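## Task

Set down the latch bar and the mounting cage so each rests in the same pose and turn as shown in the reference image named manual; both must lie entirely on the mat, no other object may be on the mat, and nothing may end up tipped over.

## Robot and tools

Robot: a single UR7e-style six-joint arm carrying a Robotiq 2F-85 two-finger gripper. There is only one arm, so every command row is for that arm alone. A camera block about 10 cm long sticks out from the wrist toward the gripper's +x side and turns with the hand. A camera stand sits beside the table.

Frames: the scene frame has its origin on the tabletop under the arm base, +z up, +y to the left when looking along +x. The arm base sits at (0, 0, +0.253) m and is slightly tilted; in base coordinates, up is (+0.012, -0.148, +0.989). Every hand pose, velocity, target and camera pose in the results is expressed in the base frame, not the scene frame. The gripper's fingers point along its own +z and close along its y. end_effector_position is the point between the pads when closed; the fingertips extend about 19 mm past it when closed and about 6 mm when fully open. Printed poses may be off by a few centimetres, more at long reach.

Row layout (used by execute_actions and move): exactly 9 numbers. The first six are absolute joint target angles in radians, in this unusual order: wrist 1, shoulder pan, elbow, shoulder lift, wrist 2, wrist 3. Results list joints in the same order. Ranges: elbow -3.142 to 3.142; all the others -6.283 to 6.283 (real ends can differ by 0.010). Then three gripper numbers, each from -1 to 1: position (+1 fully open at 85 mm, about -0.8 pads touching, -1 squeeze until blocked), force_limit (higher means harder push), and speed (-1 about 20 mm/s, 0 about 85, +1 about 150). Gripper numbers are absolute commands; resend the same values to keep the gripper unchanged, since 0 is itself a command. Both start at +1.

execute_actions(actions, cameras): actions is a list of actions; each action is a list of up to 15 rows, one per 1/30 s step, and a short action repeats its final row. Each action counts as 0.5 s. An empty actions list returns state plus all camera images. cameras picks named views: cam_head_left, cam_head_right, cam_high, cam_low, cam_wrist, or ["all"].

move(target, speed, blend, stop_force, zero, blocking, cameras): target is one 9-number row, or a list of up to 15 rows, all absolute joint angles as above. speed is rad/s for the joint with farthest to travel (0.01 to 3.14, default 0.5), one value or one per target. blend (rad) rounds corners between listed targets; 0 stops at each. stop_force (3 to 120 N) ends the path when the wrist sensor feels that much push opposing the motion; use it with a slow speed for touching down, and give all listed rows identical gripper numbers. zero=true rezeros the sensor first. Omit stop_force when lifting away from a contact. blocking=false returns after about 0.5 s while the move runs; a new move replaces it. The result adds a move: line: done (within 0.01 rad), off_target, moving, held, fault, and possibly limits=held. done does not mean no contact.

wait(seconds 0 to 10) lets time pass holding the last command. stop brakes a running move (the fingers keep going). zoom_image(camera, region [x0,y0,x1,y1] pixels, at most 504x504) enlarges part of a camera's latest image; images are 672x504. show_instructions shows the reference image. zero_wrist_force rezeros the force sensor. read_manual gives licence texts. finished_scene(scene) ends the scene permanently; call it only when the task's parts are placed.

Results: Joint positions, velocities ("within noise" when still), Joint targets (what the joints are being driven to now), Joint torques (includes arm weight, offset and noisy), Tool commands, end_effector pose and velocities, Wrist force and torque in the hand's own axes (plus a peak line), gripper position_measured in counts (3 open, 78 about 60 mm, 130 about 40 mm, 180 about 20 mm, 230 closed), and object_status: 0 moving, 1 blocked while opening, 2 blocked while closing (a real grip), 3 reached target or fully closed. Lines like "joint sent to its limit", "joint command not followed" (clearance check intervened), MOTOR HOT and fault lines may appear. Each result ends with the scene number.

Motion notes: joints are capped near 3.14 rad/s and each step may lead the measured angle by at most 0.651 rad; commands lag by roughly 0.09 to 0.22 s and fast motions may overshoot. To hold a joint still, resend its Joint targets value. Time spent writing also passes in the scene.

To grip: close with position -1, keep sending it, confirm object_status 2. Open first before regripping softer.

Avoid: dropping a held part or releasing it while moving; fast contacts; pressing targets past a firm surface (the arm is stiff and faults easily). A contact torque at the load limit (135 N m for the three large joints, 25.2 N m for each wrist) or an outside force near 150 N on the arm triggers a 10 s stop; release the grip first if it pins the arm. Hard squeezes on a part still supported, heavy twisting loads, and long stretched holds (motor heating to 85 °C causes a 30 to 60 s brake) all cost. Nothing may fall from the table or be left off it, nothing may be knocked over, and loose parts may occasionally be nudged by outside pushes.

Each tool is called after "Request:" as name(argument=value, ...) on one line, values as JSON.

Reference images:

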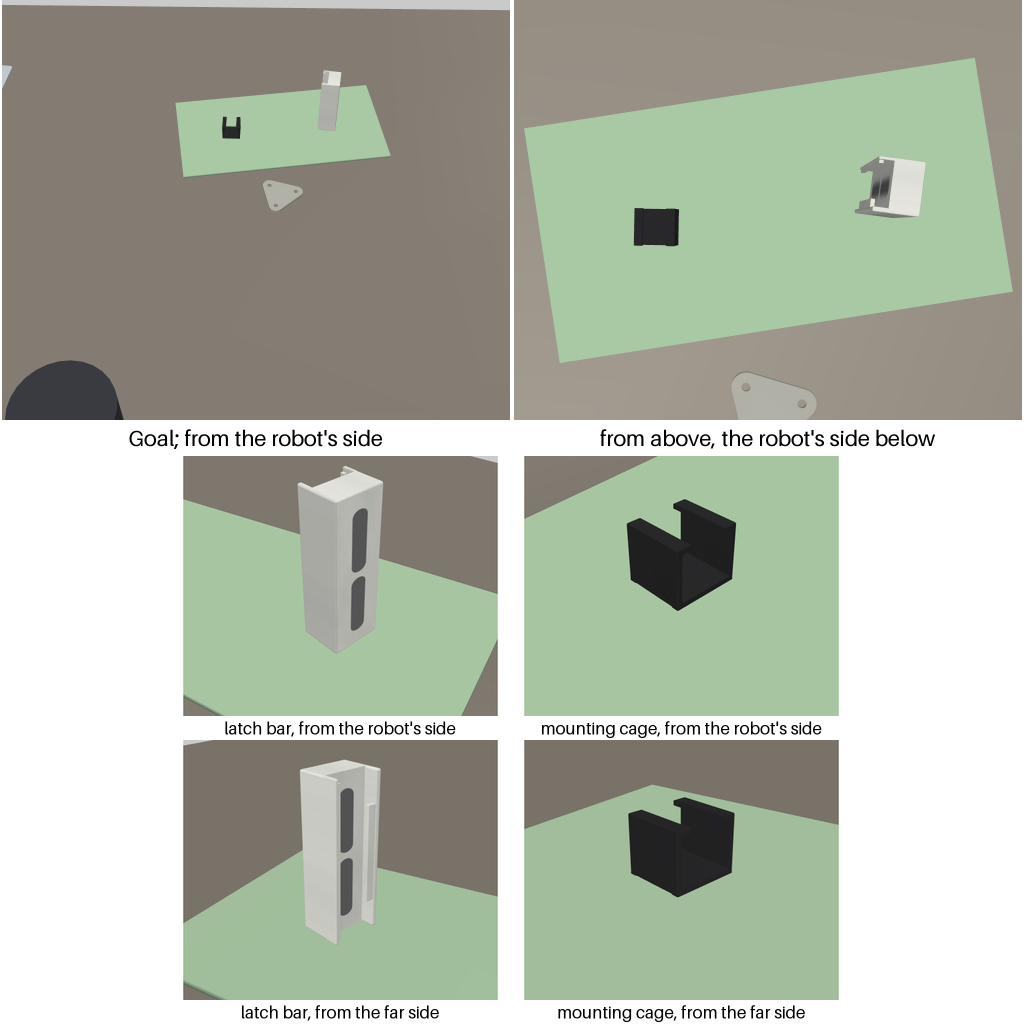

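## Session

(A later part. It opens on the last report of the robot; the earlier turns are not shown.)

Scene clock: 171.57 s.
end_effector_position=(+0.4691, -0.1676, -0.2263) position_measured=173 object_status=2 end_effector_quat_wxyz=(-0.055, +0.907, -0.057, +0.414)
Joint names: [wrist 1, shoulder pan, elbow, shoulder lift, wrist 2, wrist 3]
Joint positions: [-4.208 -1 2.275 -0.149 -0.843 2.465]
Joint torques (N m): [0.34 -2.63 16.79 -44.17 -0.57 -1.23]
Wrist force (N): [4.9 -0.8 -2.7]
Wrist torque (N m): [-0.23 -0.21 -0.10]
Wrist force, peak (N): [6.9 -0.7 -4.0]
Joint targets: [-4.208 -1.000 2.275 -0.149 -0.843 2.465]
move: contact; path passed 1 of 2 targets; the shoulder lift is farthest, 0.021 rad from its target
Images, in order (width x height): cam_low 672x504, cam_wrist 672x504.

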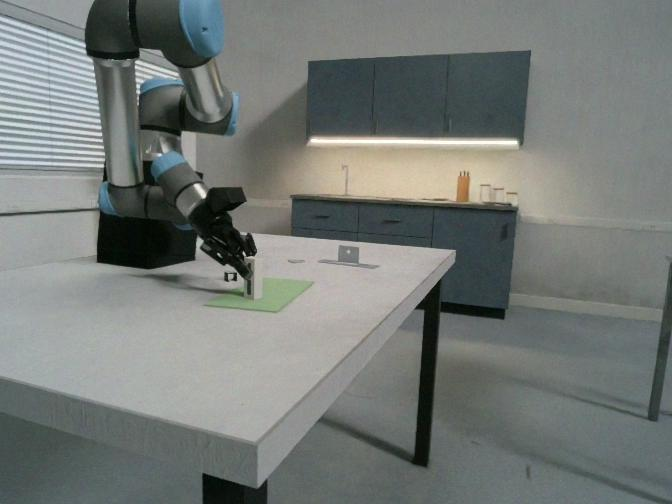

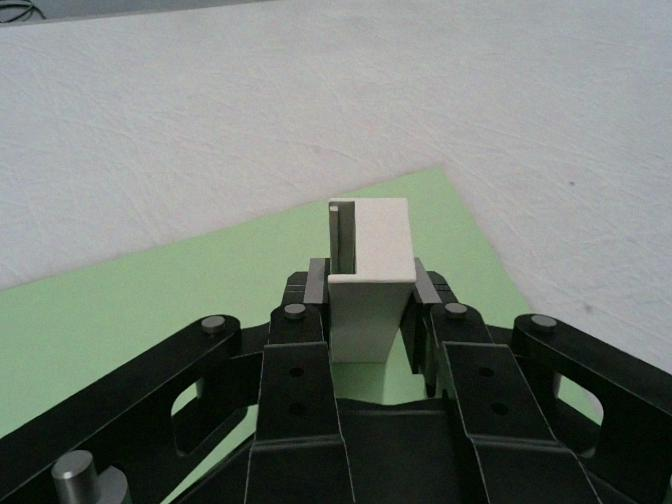

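Request:
move(target=[[-4.208,-1.0,2.275,-0.149,-0.843,2.465,0.3,-0.7,-1],[-4.055,-1.0222,2.4436,-0.4531,-0.8324,2.439,0.3,-0.7,-1]], speed=[0.2,0.25], cameras=["cam_low","cam_wrist","cam_high"])

Request:
zoom_image(camera="cam_high", region=[200, 90, 330, 210])

Request:
zoom_image(camera="cam_low", region=[200, 250, 320, 320])

Scene clock: 178.60 s.
end_effector_position=(+0.4700, -0.1817, -0.1297) position_measured=91 object_status=3 end_effector_quat_wxyz=(-0.055, +0.907, -0.057, +0.414)
Joint names: [wrist 1, shoulder pan, elbow, shoulder lift, wrist 2, wrist 3]
Joint positions: [-4.055 -1.022 2.444 -0.453 -0.832 2.439]
Joint torques (N m): [-5.79 4.15 -5.51 -38.98 0.05 1.39]
Wrist force (N): [1.4 -1.2 0.7]
Wrist torque (N m): [-0.17 -0.16 0.10]
Wrist force, peak (N): [5.2 -1.2 -2.9]
Joint targets: [-4.055 -1.022 2.444 -0.453 -0.832 2.439]
move: done
Images, in order (width x height): cam_high 672x504, cam_low 672x504, cam_wrist 672x504.

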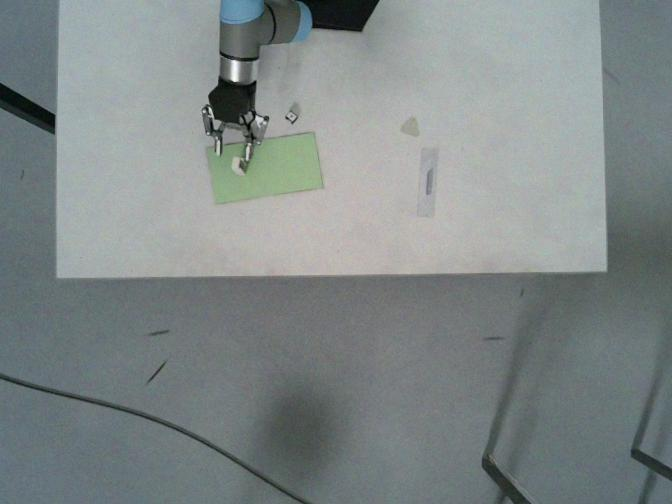

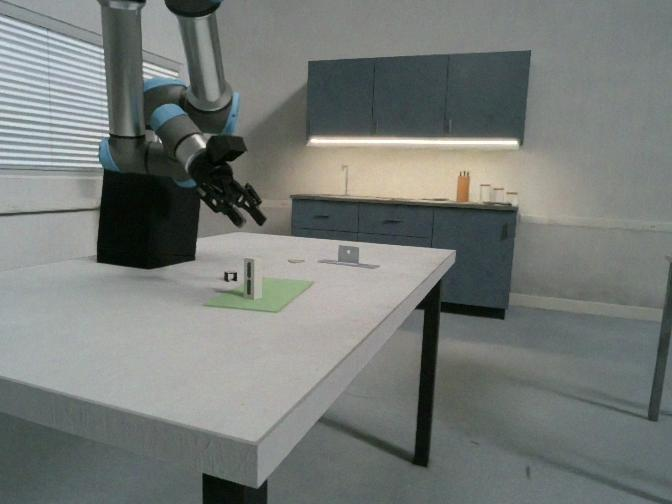

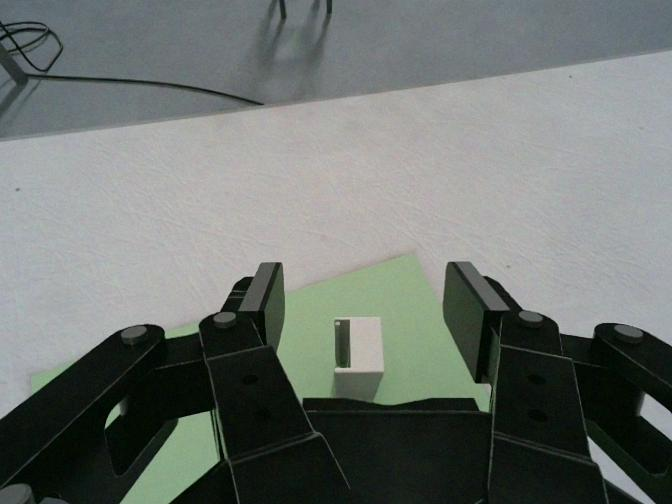

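Scaled by 3.877 from the camera's 672x504 image, which has a finer 960x720 frame.

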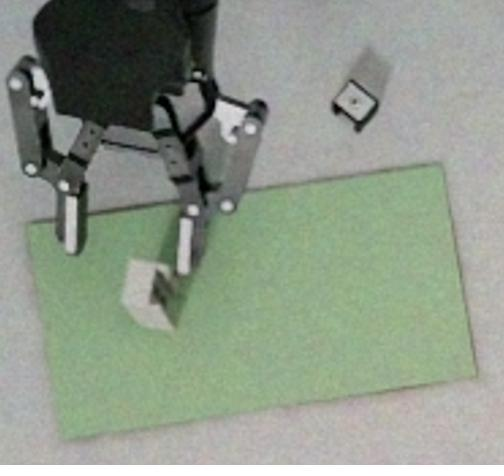

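Scaled by 4.200 from the camera's 672x504 image, which has a finer 960x720 frame.

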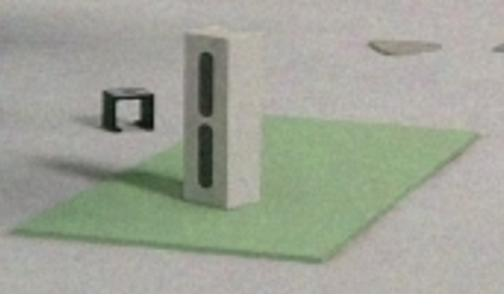

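Request:
move(target=[[-3.4,-0.9,2.2,-1.0,-1.2,1.2,1,-0.7,0],[-1.80,-0.562,1.85,-0.95,-1.5708,0,1,-0.7,0]], speed=[0.9,1.2], blend=[0.2,0], cameras=["cam_wrist"])

Request:
zoom_image(camera="cam_wrist", region=[270, 180, 430, 310])

Scene clock: 199.63 s.
end_effector_position=(+0.4176, -0.1054, -0.0623) position_measured=3 object_status=3 end_effector_quat_wxyz=(-0.316, +0.262, +0.907, +0.091)
Joint names: [wrist 1, shoulder pan, elbow, shoulder lift, wrist 2, wrist 3]
Joint positions: [-1.8 -0.562 1.85 -0.95 -1.571 0]
Joint torques (N m): [1.64 -18.76 -7.61 -43.99 -0.05 -1.89]
Wrist force (N): [0.8 -2.4 0.8]
Wrist torque (N m): [-0.32 -0.11 -0.04]
Wrist force, peak (N): [-0.2 3.3 -1.6]
Joint targets: [-1.800 -0.562 1.850 -0.950 -1.571 0.000]
move: done
Images, in order (width x height): cam_wrist 672x504.

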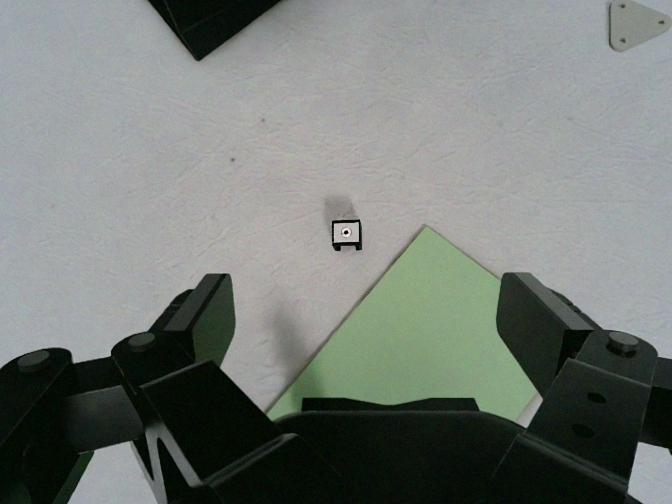

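Scaled by 3.150 from the camera's 672x504 image, which has a finer 960x720 frame.

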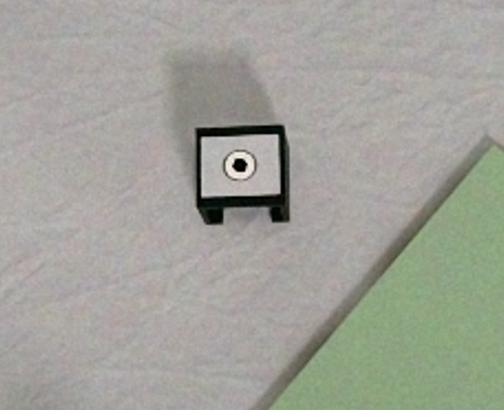

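Request:
move(target=[-1.8916,-0.6092,1.784,-0.5841,-1.5232,-0.1155,0.09,-0.7,0], speed=0.6, cameras=["cam_wrist"])

Request:
move(target=[-2.0474,-0.6041,1.8828,-0.5271,-1.5232,-0.1155,0.09,-0.7,0], speed=0.06, stop_force=5, cameras=["cam_wrist","cam_low"])

Request:
zoom_image(camera="cam_low", region=[190, 225, 310, 315])

Scene clock: 223.27 s.
end_effector_position=(+0.3807, -0.0883, -0.2091) position_measured=118 object_status=3 end_effector_quat_wxyz=(-0.390, +0.231, +0.875, +0.171)
Joint names: [wrist 1, shoulder pan, elbow, shoulder lift, wrist 2, wrist 3]
Joint positions: [-1.892 -0.609 1.784 -0.584 -1.523 -0.115]
Joint torques (N m): [1.96 5.97 -0.54 -38.91 -2.07 0.59]
Wrist force (N): [1.2 -1.5 0.5]
Wrist torque (N m): [-0.23 -0.13 -0.06]
Wrist force, peak (N): [3.2 -2.1 -2.3]
Joint targets: [-1.892 -0.609 1.784 -0.584 -1.523 -0.115]
move: done
Images, in order (width x height): cam_wrist 672x504.

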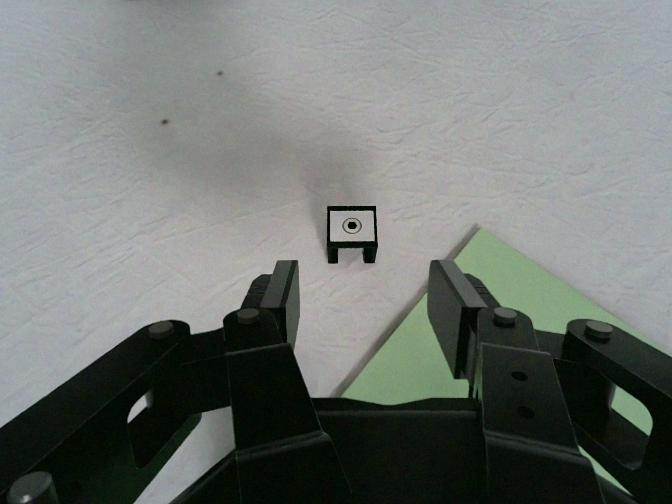

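Scene clock: 226.93 s.
end_effector_position=(+0.3435, -0.0602, -0.2474) position_measured=118 object_status=3 end_effector_quat_wxyz=(-0.391, +0.229, +0.875, +0.170)
Joint names: [wrist 1, shoulder pan, elbow, shoulder lift, wrist 2, wrist 3]
Joint positions: [-2.047 -0.604 1.883 -0.527 -1.523 -0.115]
Joint torques (N m): [2.42 0.71 -18.63 -53.3 -2.05 -2]
Wrist force (N): [1.3 -1.6 0.8]
Wrist torque (N m): [-0.26 -0.15 -0.04]
Wrist force, peak (N): [1.3 -2.2 0.8]
Joint targets: [-2.047 -0.604 1.883 -0.527 -1.523 -0.115]
move: done
Images, in order (width x height): cam_low 672x504, cam_wrist 672x504.

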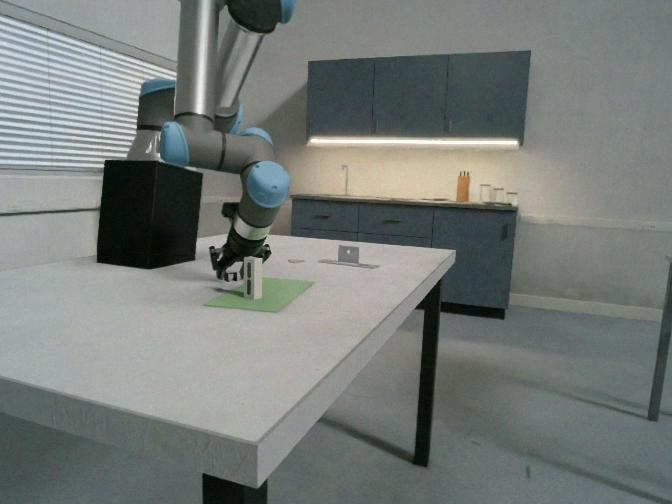

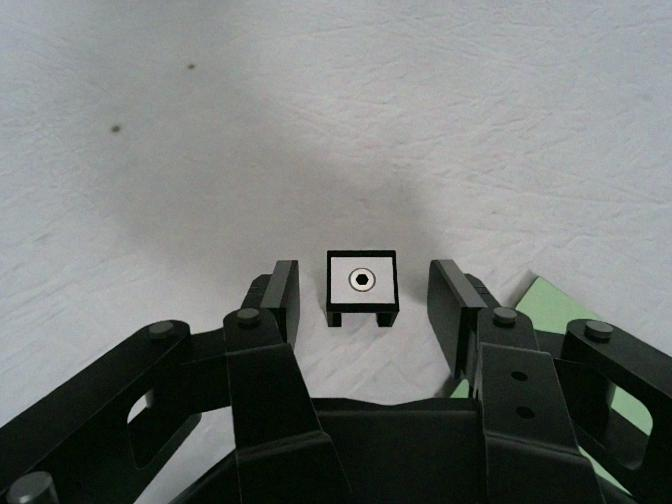

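Scaled by 4.200 from the camera's 672x504 image, which has a finer 960x720 frame.

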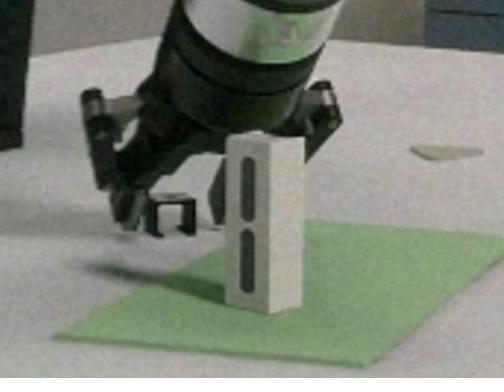

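Request:
move(target=[-2.0474,-0.6041,1.8828,-0.5271,-1.5232,-0.1155,-1,-0.9,-1], cameras=["cam_wrist","cam_low"])

Request:
zoom_image(camera="cam_low", region=[190, 225, 310, 315])

Scene clock: 234.90 s.
end_effector_position=(+0.3435, -0.0603, -0.2474) position_measured=174 object_status=0 end_effector_quat_wxyz=(-0.391, +0.229, +0.875, +0.170)
Joint names: [wrist 1, shoulder pan, elbow, shoulder lift, wrist 2, wrist 3]
Joint positions: [-2.047 -0.604 1.883 -0.527 -1.523 -0.116]
Joint torques (N m): [2.02 -18.49 -17.72 -49.75 -1.97 -2.03]
Wrist force (N): [4.2 -1.8 -2.4]
Wrist torque (N m): [-0.29 -0.25 -0.07]
Wrist force, peak (N): [4.2 -1.8 -2.4]
Joint targets: [-2.047 -0.604 1.883 -0.527 -1.523 -0.115]
move: done
Images, in order (width x height): cam_low 672x504, cam_wrist 672x504.

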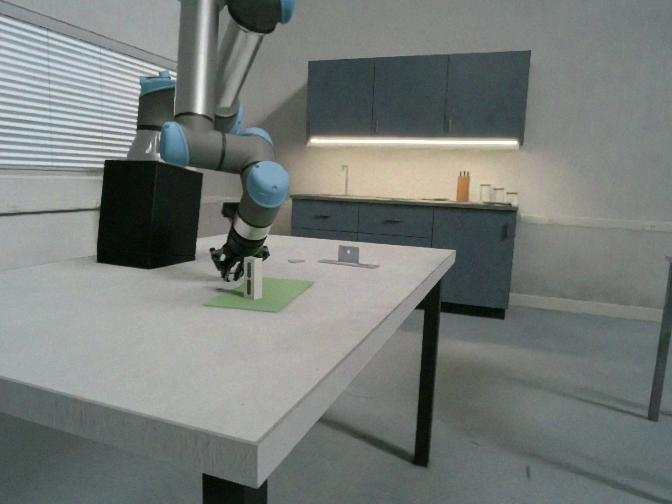

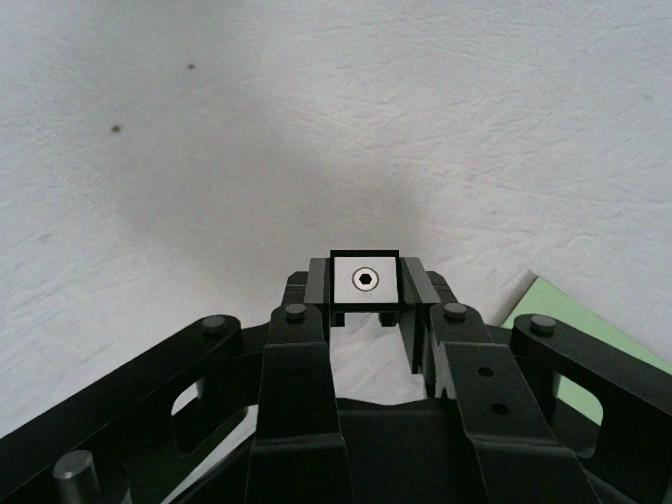

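Scaled by 4.200 from the camera's 672x504 image, which has a finer 960x720 frame.

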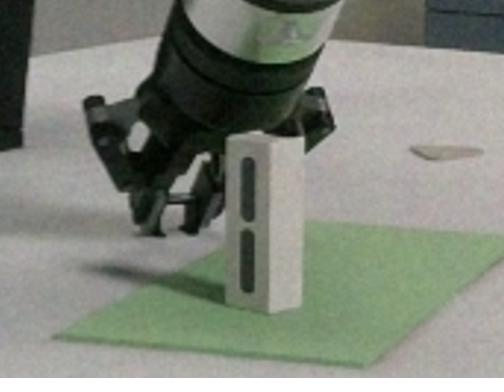

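Request:
move(target=[[-1.8835,-0.6041,1.9589,-0.7671,-1.5232,-0.1155,-1,-0.9,-1],[-1.82,-0.2977,1.72,-0.72,-1.7383,2.0,-1,-0.9,-1],[-1.8143,-0.2977,1.6081,-0.5823,-1.7383,2.765,-1,-0.9,-1]], speed=[0.3,1.2,0.8], blend=[0.05,0.1,0])

Request:
move(target=[[-1.875,-0.2875,1.577,-0.490,-1.731,2.775,-1,-0.9,-1],[-1.893,-0.2845,1.568,-0.464,-1.729,2.777,-1,-0.9,-1]], speed=[0.1,0.02], blend=[0.003,0], stop_force=4, cameras=["cam_low","cam_wrist"])

Request:
zoom_image(camera="cam_low", region=[200, 225, 320, 315])

Scene clock: 257.23 s.
end_effector_position=(+0.4571, -0.0456, -0.1892) position_measured=174 object_status=2 end_effector_quat_wxyz=(-0.053, +0.919, +0.068, -0.384)
Joint names: [wrist 1, shoulder pan, elbow, shoulder lift, wrist 2, wrist 3]
Joint positions: [-1.814 -0.298 1.608 -0.582 -1.738 2.765]
Joint torques (N m): [0.95 -19.56 -3.08 -57.1 -0.24 1.91]
Wrist force (N): [-1.6 -1.0 -1.4]
Wrist torque (N m): [-0.20 0.19 -0.15]
Wrist force, peak (N): [4.3 -1.7 -2.6]
Joint targets: [-1.814 -0.298 1.608 -0.582 -1.738 2.765]
move: done

Scene clock: 260.10 s.
end_effector_position=(+0.4567, -0.0374, -0.2437) position_measured=174 object_status=2 end_effector_quat_wxyz=(-0.052, +0.920, +0.067, -0.383)
Joint names: [wrist 1, shoulder pan, elbow, shoulder lift, wrist 2, wrist 3]
Joint positions: [-1.887 -0.285 1.571 -0.472 -1.73 2.776]
Joint torques (N m): [1.56 -19.51 -1.32 -57.22 -2.04 -1.9]
Wrist force (N): [-5.4 -1.3 -4.1]
Wrist torque (N m): [-0.25 0.30 -0.29]
Wrist force, peak (N): [-6.4 -1.2 -5.0]
Joint targets: [-1.887 -0.285 1.571 -0.472 -1.730 2.776]
move: contact; path passed 1 of 2 targets
Images, in order (width x height): cam_low 672x504, cam_wrist 672x504.

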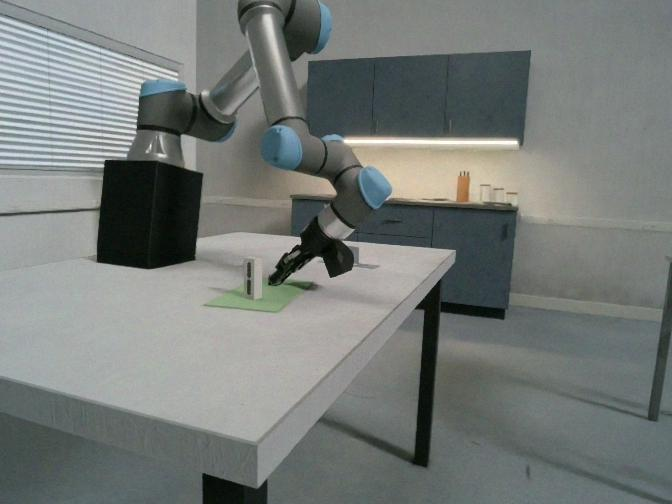

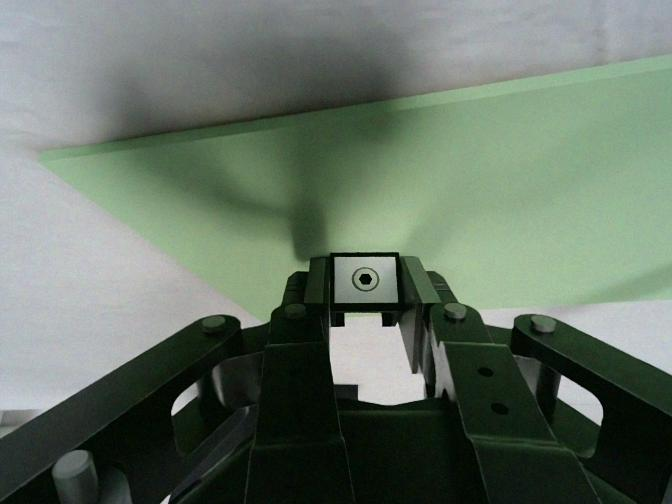

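Scaled by 4.200 from the camera's 672x504 image, which has a finer 960x720 frame.

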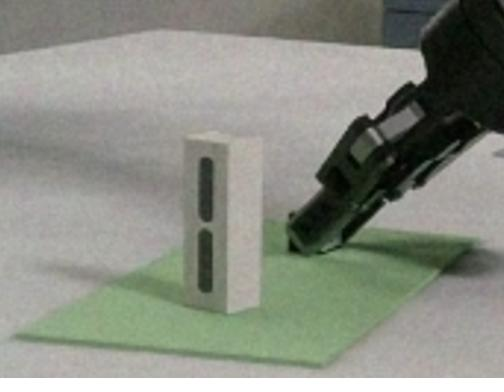

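Request:
move(target=[[-1.887,-0.285,1.571,-0.472,-1.73,2.776,0.09,-0.9,-1],[-1.7127,-0.2697,1.4295,-0.5053,-1.72,2.785,0.09,-0.9,-1]], speed=[0.2,0.25], cameras=["cam_low","cam_wrist","cam_high"])

Request:
zoom_image(camera="cam_low", region=[200, 245, 320, 315])

Request:
zoom_image(camera="cam_wrist", region=[280, 140, 450, 290])

Scene clock: 267.00 s.
end_effector_position=(+0.5071, -0.0414, -0.1953) position_measured=118 object_status=3 end_effector_quat_wxyz=(-0.052, +0.920, +0.068, -0.383)
Joint names: [wrist 1, shoulder pan, elbow, shoulder lift, wrist 2, wrist 3]
Joint positions: [-1.713 -0.269 1.43 -0.505 -1.72 2.785]
Joint torques (N m): [-1.75 -19.88 -12.5 -44.81 -2.28 -1.27]
Wrist force (N): [-2.1 -1.0 -1.2]
Wrist torque (N m): [-0.21 0.26 -0.29]
Wrist force, peak (N): [-5.6 -1.2 -4.2]
Joint targets: [-1.713 -0.270 1.429 -0.505 -1.720 2.785]
move: done
Images, in order (width x height): cam_high 672x504, cam_low 672x504, cam_wrist 672x504.

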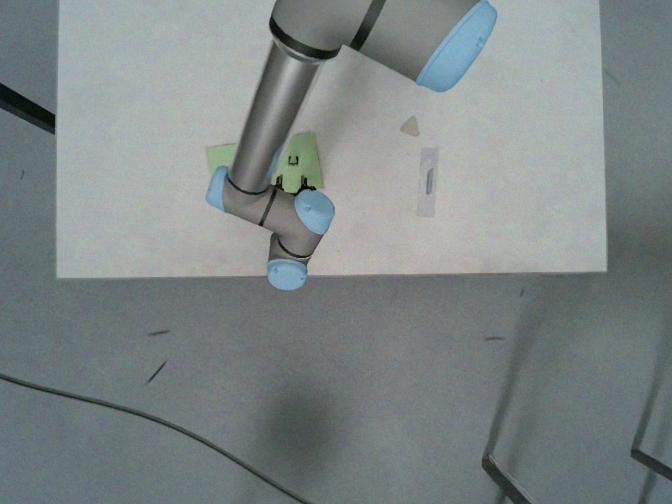

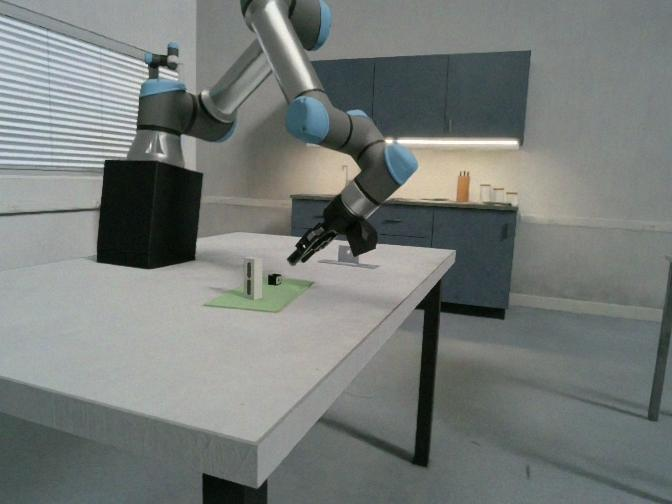

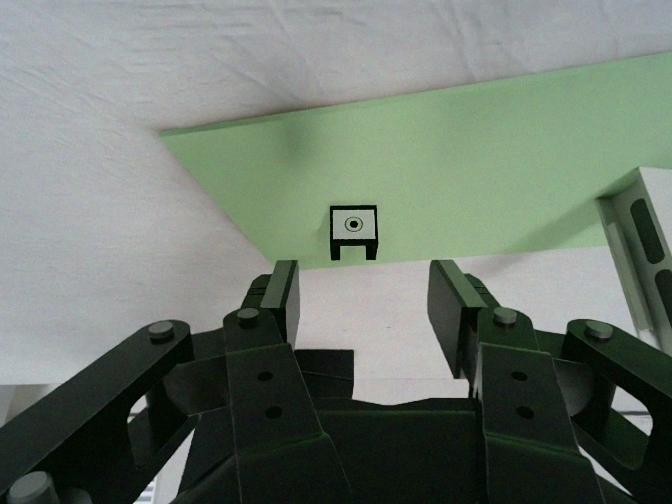

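Scaled by 4.200 from the camera's 672x504 image, which has a finer 960x720 frame.

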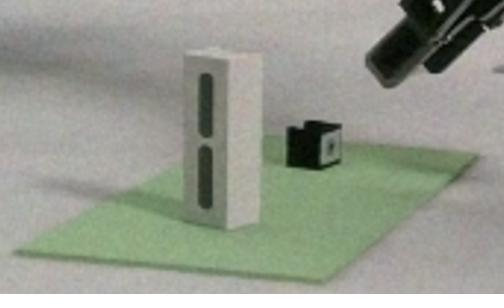

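Scaled by 2.965 from the camera's 672x504 image, which has a finer 960x720 frame.

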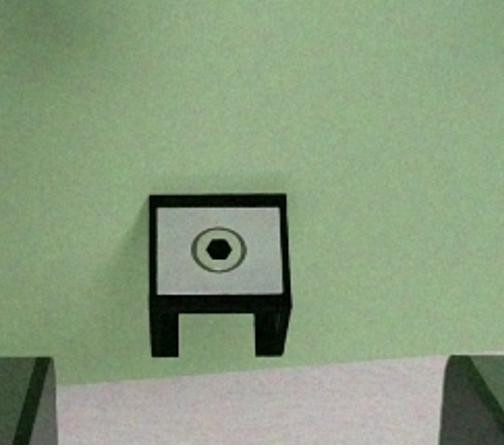

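Request:
move(target=[[-1.75,-0.27,1.65,-0.85,-1.72,2.7,-0.6,-0.9,-0.5],[-2.2,-0.4,2.0,-1.05,-1.6,1.0,-0.6,-0.9,-0.5],[-2.9596,-0.531,2.3496,-0.8785,-1.45,-0.62,-0.6,-0.9,-0.5]], speed=[0.6,1.2,1.2], blend=[0.1,0.2,0])

Request:
move(target=[-3.1367,-0.5099,2.3024,-0.6542,-1.4476,-0.599,-0.6,-0.9,-0.5], speed=0.12, stop_force=4, cameras=["cam_low","cam_wrist"])

Request:
zoom_image(camera="cam_low", region=[200, 225, 320, 315])

Scene clock: 301.93 s.
end_effector_position=(+0.4183, -0.0552, -0.1631) position_measured=205 object_status=3 end_effector_quat_wxyz=(-0.002, -0.042, +0.996, +0.073)
Joint names: [wrist 1, shoulder pan, elbow, shoulder lift, wrist 2, wrist 3]
Joint positions: [-2.959 -0.531 2.35 -0.878 -1.45 -0.62]
Joint torques (N m): [-2.08 8.05 -18.59 -42.21 -2.03 -2.1]
Wrist force (N): [0.2 -1.7 -1.0]
Wrist torque (N m): [-0.26 -0.13 -0.13]
Wrist force, peak (N): [-3.0 -2.0 -2.8]
Joint targets: [-2.960 -0.531 2.350 -0.879 -1.450 -0.620]
move: done

Scene clock: 304.90 s.
end_effector_position=(+0.4168, -0.0442, -0.2323) position_measured=205 object_status=3 end_effector_quat_wxyz=(-0.003, -0.042, +0.996, +0.074)
Joint names: [wrist 1, shoulder pan, elbow, shoulder lift, wrist 2, wrist 3]
Joint positions: [-3.137 -0.51 2.302 -0.654 -1.448 -0.599]
Joint torques (N m): [-0.29 -18.58 6.56 -44.37 0.08 -1.81]
Wrist force (N): [-0.3 -1.8 -0.9]
Wrist torque (N m): [-0.29 -0.05 -0.17]
Wrist force, peak (N): [0.0 -1.7 -1.8]
Joint targets: [-3.137 -0.510 2.302 -0.654 -1.448 -0.599]
move: done
Images, in order (width x height): cam_low 672x504, cam_wrist 672x504.

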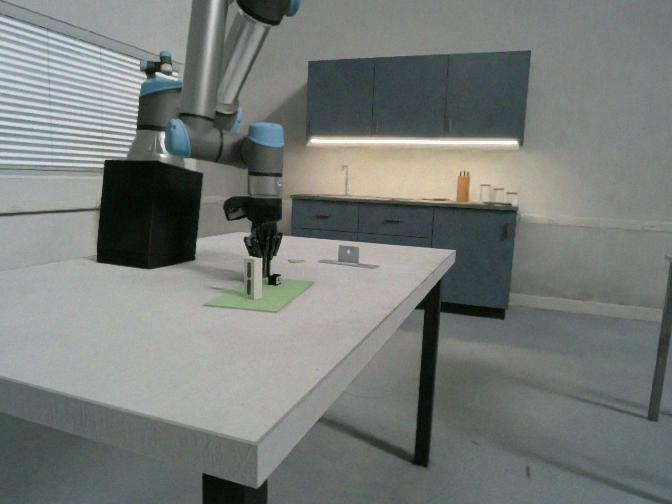

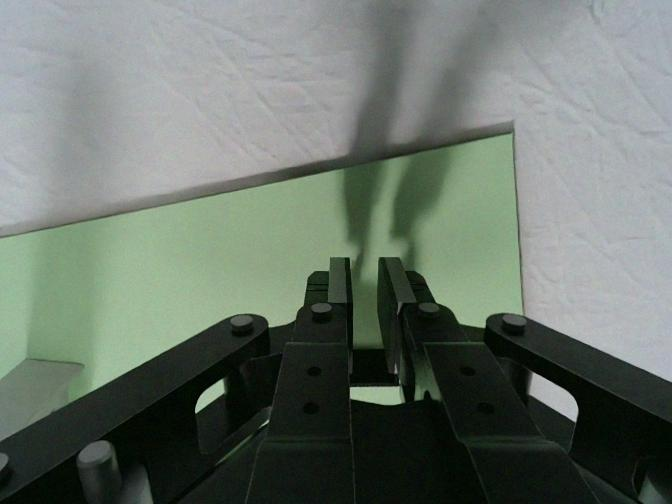

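Scaled by 4.200 from the camera's 672x504 image, which has a finer 960x720 frame.

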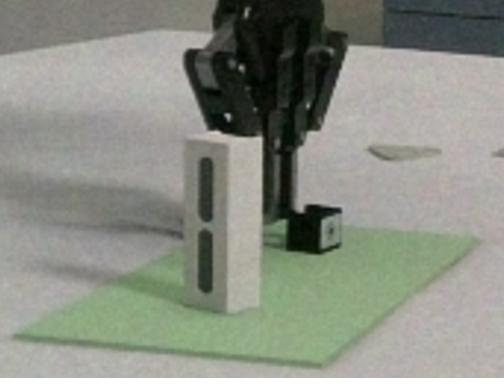

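Request:
move(target=[-3.0753,-0.4753,2.2395,-0.657,-1.445,-0.564,-0.6,-0.9,-0.5], speed=0.04, cameras=["cam_low","cam_wrist"])

Request:
zoom_image(camera="cam_low", region=[200, 225, 320, 315])

Scene clock: 309.97 s.
end_effector_position=(+0.4417, -0.0410, -0.2320) position_measured=205 object_status=3 end_effector_quat_wxyz=(-0.003, -0.042, +0.996, +0.074)
Joint names: [wrist 1, shoulder pan, elbow, shoulder lift, wrist 2, wrist 3]
Joint positions: [-3.075 -0.475 2.239 -0.657 -1.445 -0.564]
Joint torques (N m): [-5.43 -12.47 5.06 -45.12 0.95 -1.21]
Wrist force (N): [0.0 -1.5 -1.0]
Wrist torque (N m): [-0.22 -0.09 -0.16]
Wrist force, peak (N): [-0.4 -2.0 -1.2]
Joint targets: [-3.075 -0.475 2.240 -0.657 -1.445 -0.564]
move: done
Images, in order (width x height): cam_low 672x504, cam_wrist 672x504.

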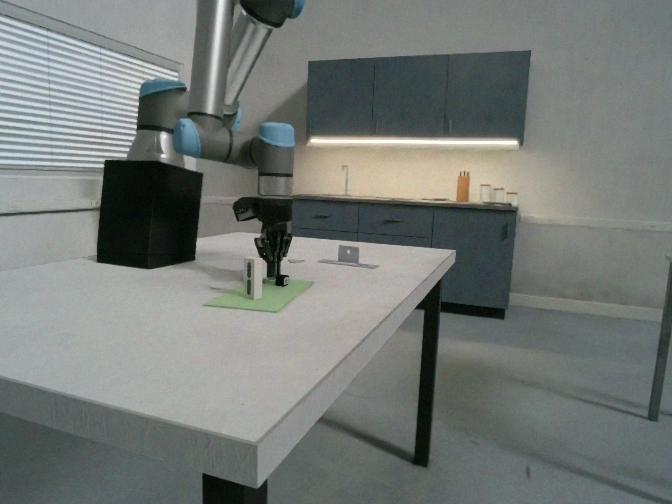

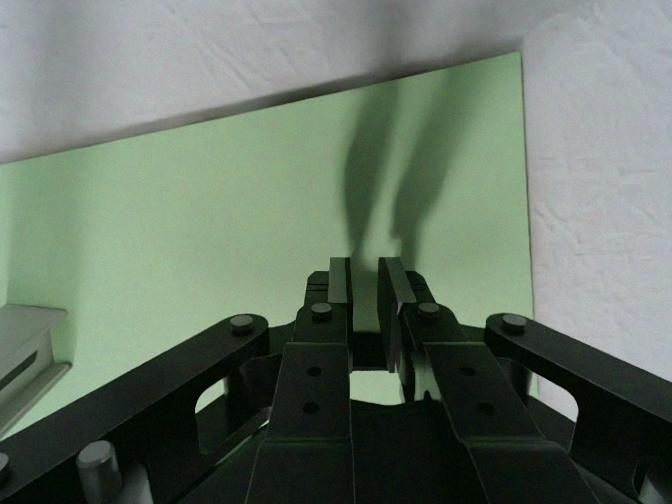

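Scaled by 4.200 from the camera's 672x504 image, which has a finer 960x720 frame.

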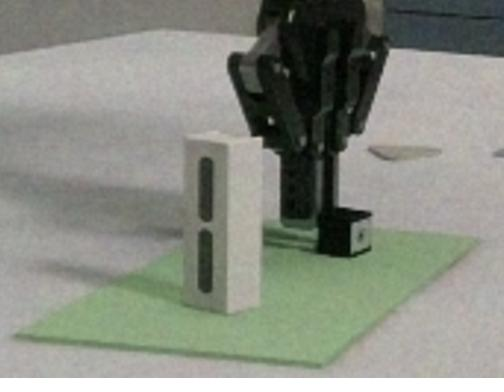

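Request:
move(target=[[-2.92,-0.51,2.30,-0.86,-1.445,-0.595,0.09,-0.9,-0.5],[-3.8373,-0.6822,2.5029,-0.5557,-1.1155,-0.645,0.09,-0.9,-0.5]], speed=[0.4,0.8], blend=[0.05,0], cameras=["cam_low","cam_wrist","cam_high"])

Request:
zoom_image(camera="cam_high", region=[200, 90, 330, 210])

Request:
zoom_image(camera="cam_low", region=[200, 225, 320, 315])

Scene clock: 336.07 s.
end_effector_position=(+0.4532, -0.0510, -0.1659) position_measured=118 object_status=3 end_effector_quat_wxyz=(+0.259, -0.018, +0.962, +0.080)
Joint names: [wrist 1, shoulder pan, elbow, shoulder lift, wrist 2, wrist 3]
Joint positions: [-3.837 -0.682 2.503 -0.556 -1.116 -0.645]
Joint torques (N m): [-6.17 7.61 -8.7 -33.04 0.87 1.49]
Wrist force (N): [-1.4 -1.2 -1.3]
Wrist torque (N m): [-0.21 0.12 -0.11]
Wrist force, peak (N): [-0.6 -2.0 -2.0]
Joint targets: [-3.837 -0.682 2.503 -0.556 -1.116 -0.645]
move: done
Images, in order (width x height): cam_high 672x504, cam_low 672x504, cam_wrist 672x504.

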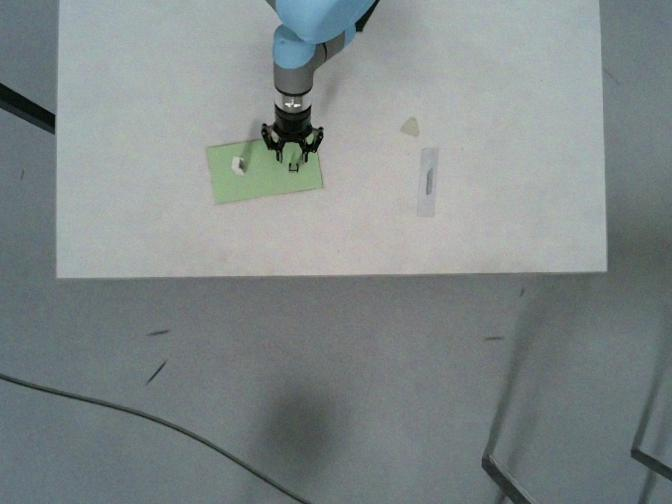

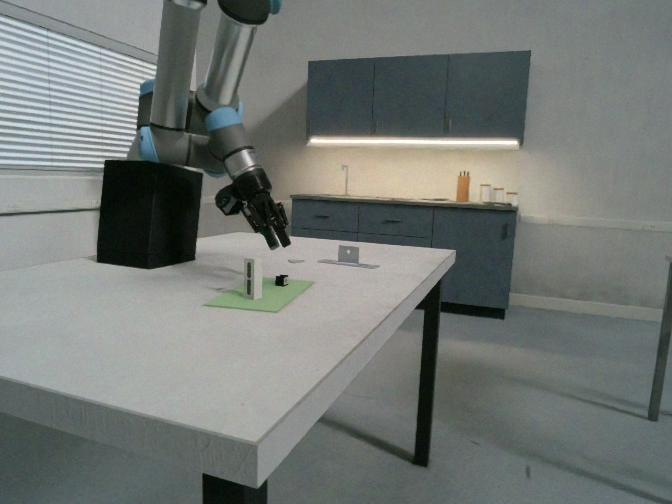

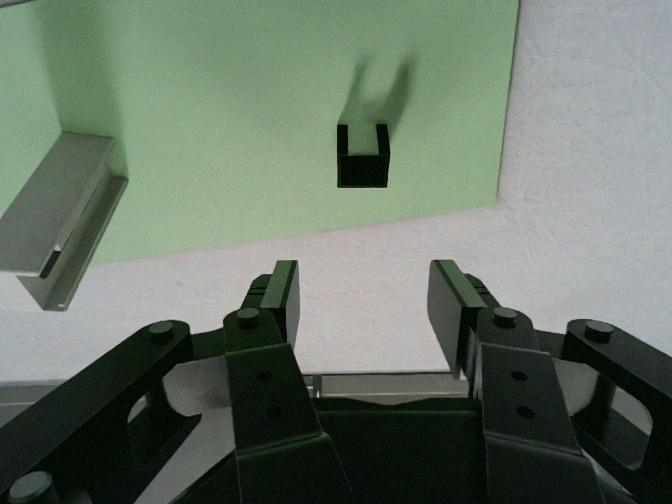

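Scaled by 3.877 from the camera's 672x504 image, which has a finer 960x720 frame.

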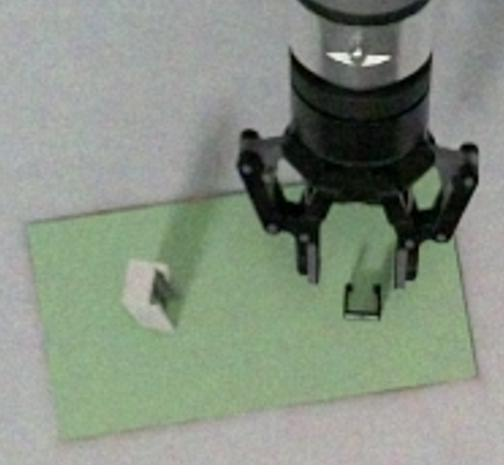

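Scaled by 4.200 from the camera's 672x504 image, which has a finer 960x720 frame.

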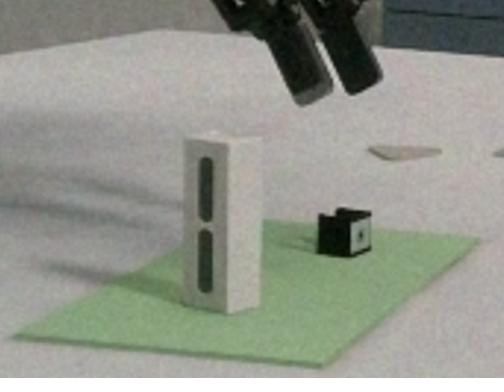

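Request:
move(target=[-3.9686,-0.6565,2.3968,-0.3183,-1.1233,-0.6286,0.09,-0.9,-0.5], speed=0.1, stop_force=4)

Request:
move(target=[-3.9686,-0.6565,2.3968,-0.3183,-1.1233,-0.6286,-1,-0.9,-1], cameras=["cam_low","cam_wrist"])

Request:
zoom_image(camera="cam_low", region=[200, 225, 320, 315])

Scene clock: 349.30 s.
end_effector_position=(+0.4505, -0.0385, -0.2359) position_measured=118 object_status=3 end_effector_quat_wxyz=(+0.255, -0.022, +0.963, +0.082)
Joint names: [wrist 1, shoulder pan, elbow, shoulder lift, wrist 2, wrist 3]
Joint positions: [-3.969 -0.656 2.397 -0.318 -1.123 -0.629]
Joint torques (N m): [-0.68 -18.53 16.69 -44.47 1.22 -1.87]
Wrist force (N): [-1.3 -0.9 -1.4]
Wrist torque (N m): [-0.15 0.08 -0.23]
Wrist force, peak (N): [-1.7 -1.0 -1.9]
Joint targets: [-3.969 -0.657 2.397 -0.318 -1.123 -0.629]
move: done

Scene clock: 350.60 s.
end_effector_position=(+0.4505, -0.0385, -0.2359) position_measured=174 object_status=0 end_effector_quat_wxyz=(+0.255, -0.022, +0.963, +0.082)
Joint names: [wrist 1, shoulder pan, elbow, shoulder lift, wrist 2, wrist 3]
Joint positions: [-3.969 -0.657 2.397 -0.318 -1.123 -0.629]
Joint torques (N m): [-1.03 -18.74 15.35 -45.3 1.53 -1.9]
Wrist force (N): [-1.3 -0.6 -1.8]
Wrist torque (N m): [-0.12 0.07 -0.23]
Wrist force, peak (N): [-1.3 -1.2 -2.0]
Joint targets: [-3.969 -0.657 2.397 -0.318 -1.123 -0.629]
move: done
Images, in order (width x height): cam_low 672x504, cam_wrist 672x504.

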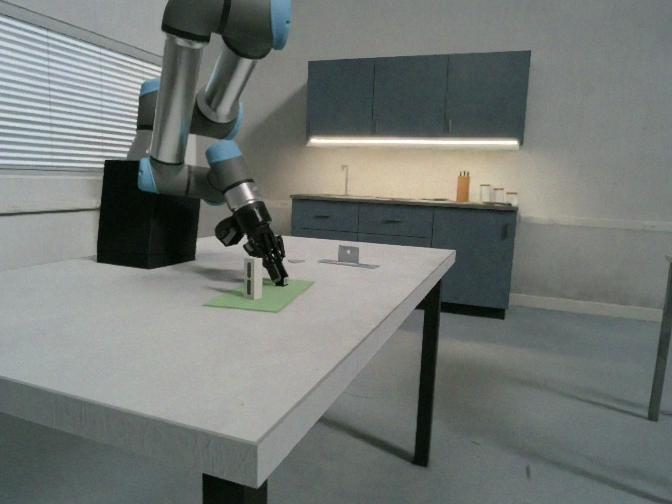

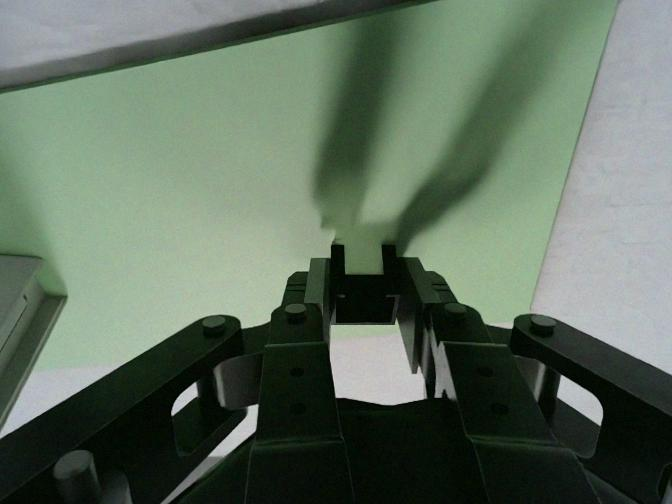

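Scaled by 4.200 from the camera's 672x504 image, which has a finer 960x720 frame.

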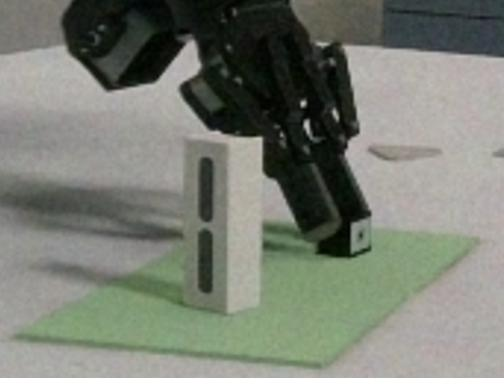

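Request:
move(target=[[-3.8373,-0.6822,2.5029,-0.5557,-1.1155,-0.645,-1,-0.9,-1],[-2.9,-0.5,2.1,-0.95,-1.45,-0.5,-1,-0.9,-1],[-1.43,-0.267,1.3643,-0.4688,-1.8013,-0.305,-1,-0.9,-1]], speed=[0.25,1.0,1.0], blend=[0.05,0.3,0])

Request:
move(target=[[-1.507,-0.2513,1.2995,-0.3245,-1.788,-0.297,-1,-0.9,-1],[-1.515,-0.2499,1.293,-0.310,-1.7871,-0.2965,-1,-0.9,-1]], speed=[0.12,0.02], blend=[0.003,0], stop_force=4, cameras=["cam_low","cam_wrist"])

Request:
zoom_image(camera="cam_low", region=[200, 225, 320, 315])

Scene clock: 372.70 s.
end_effector_position=(+0.4633, -0.0493, -0.1649) position_measured=174 object_status=2 end_effector_quat_wxyz=(-0.500, -0.073, +0.862, +0.043)
Joint names: [wrist 1, shoulder pan, elbow, shoulder lift, wrist 2, wrist 3]
Joint positions: [-1.43 -0.267 1.364 -0.469 -1.801 -0.305]
Joint torques (N m): [3.5 -20.99 -15.19 -52.74 -0.53 -2.16]
Wrist force (N): [1.4 -1.3 1.3]
Wrist torque (N m): [-0.22 -0.13 0.09]
Wrist force, peak (N): [-1.4 -2.2 -2.0]
Joint targets: [-1.430 -0.267 1.364 -0.469 -1.801 -0.305]
move: done

Scene clock: 375.20 s.
end_effector_position=(+0.4620, -0.0378, -0.2427) position_measured=174 object_status=2 end_effector_quat_wxyz=(-0.500, -0.074, +0.862, +0.043)
Joint names: [wrist 1, shoulder pan, elbow, shoulder lift, wrist 2, wrist 3]
Joint positions: [-1.51 -0.251 1.297 -0.319 -1.788 -0.297]
Joint torques (N m): [2.45 -16.49 -3.16 -62.04 -1.41 -0.13]
Wrist force (N): [5.1 -1.1 -0.9]
Wrist torque (N m): [-0.14 -0.14 -0.03]
Wrist force, peak (N): [9.1 -1.0 -4.3]
Joint targets: [-1.510 -0.251 1.297 -0.319 -1.788 -0.297]
move: contact; path passed 1 of 2 targets
Images, in order (width x height): cam_low 672x504, cam_wrist 672x504.

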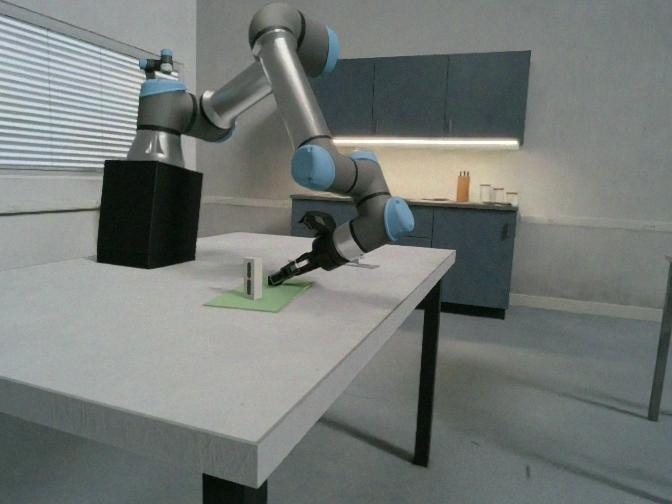

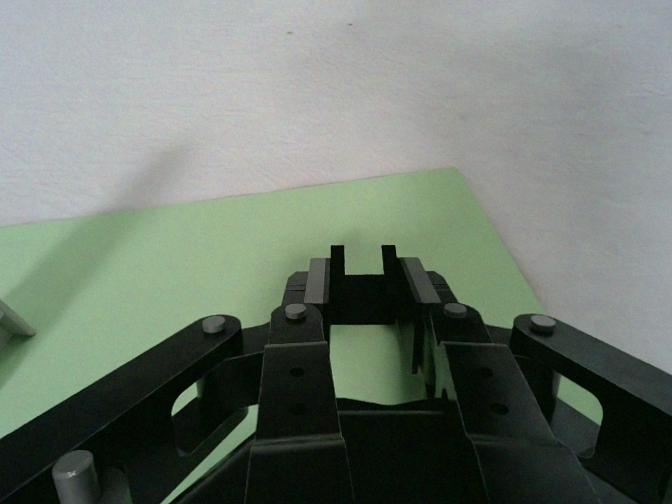

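Scaled by 4.200 from the camera's 672x504 image, which has a finer 960x720 frame.

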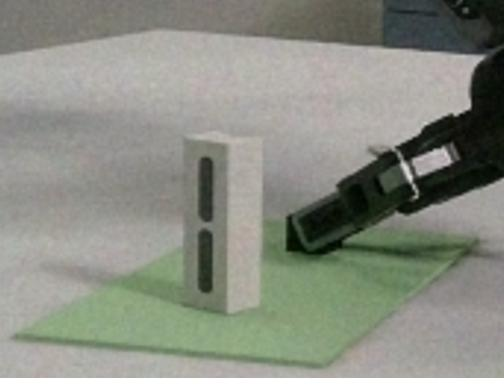

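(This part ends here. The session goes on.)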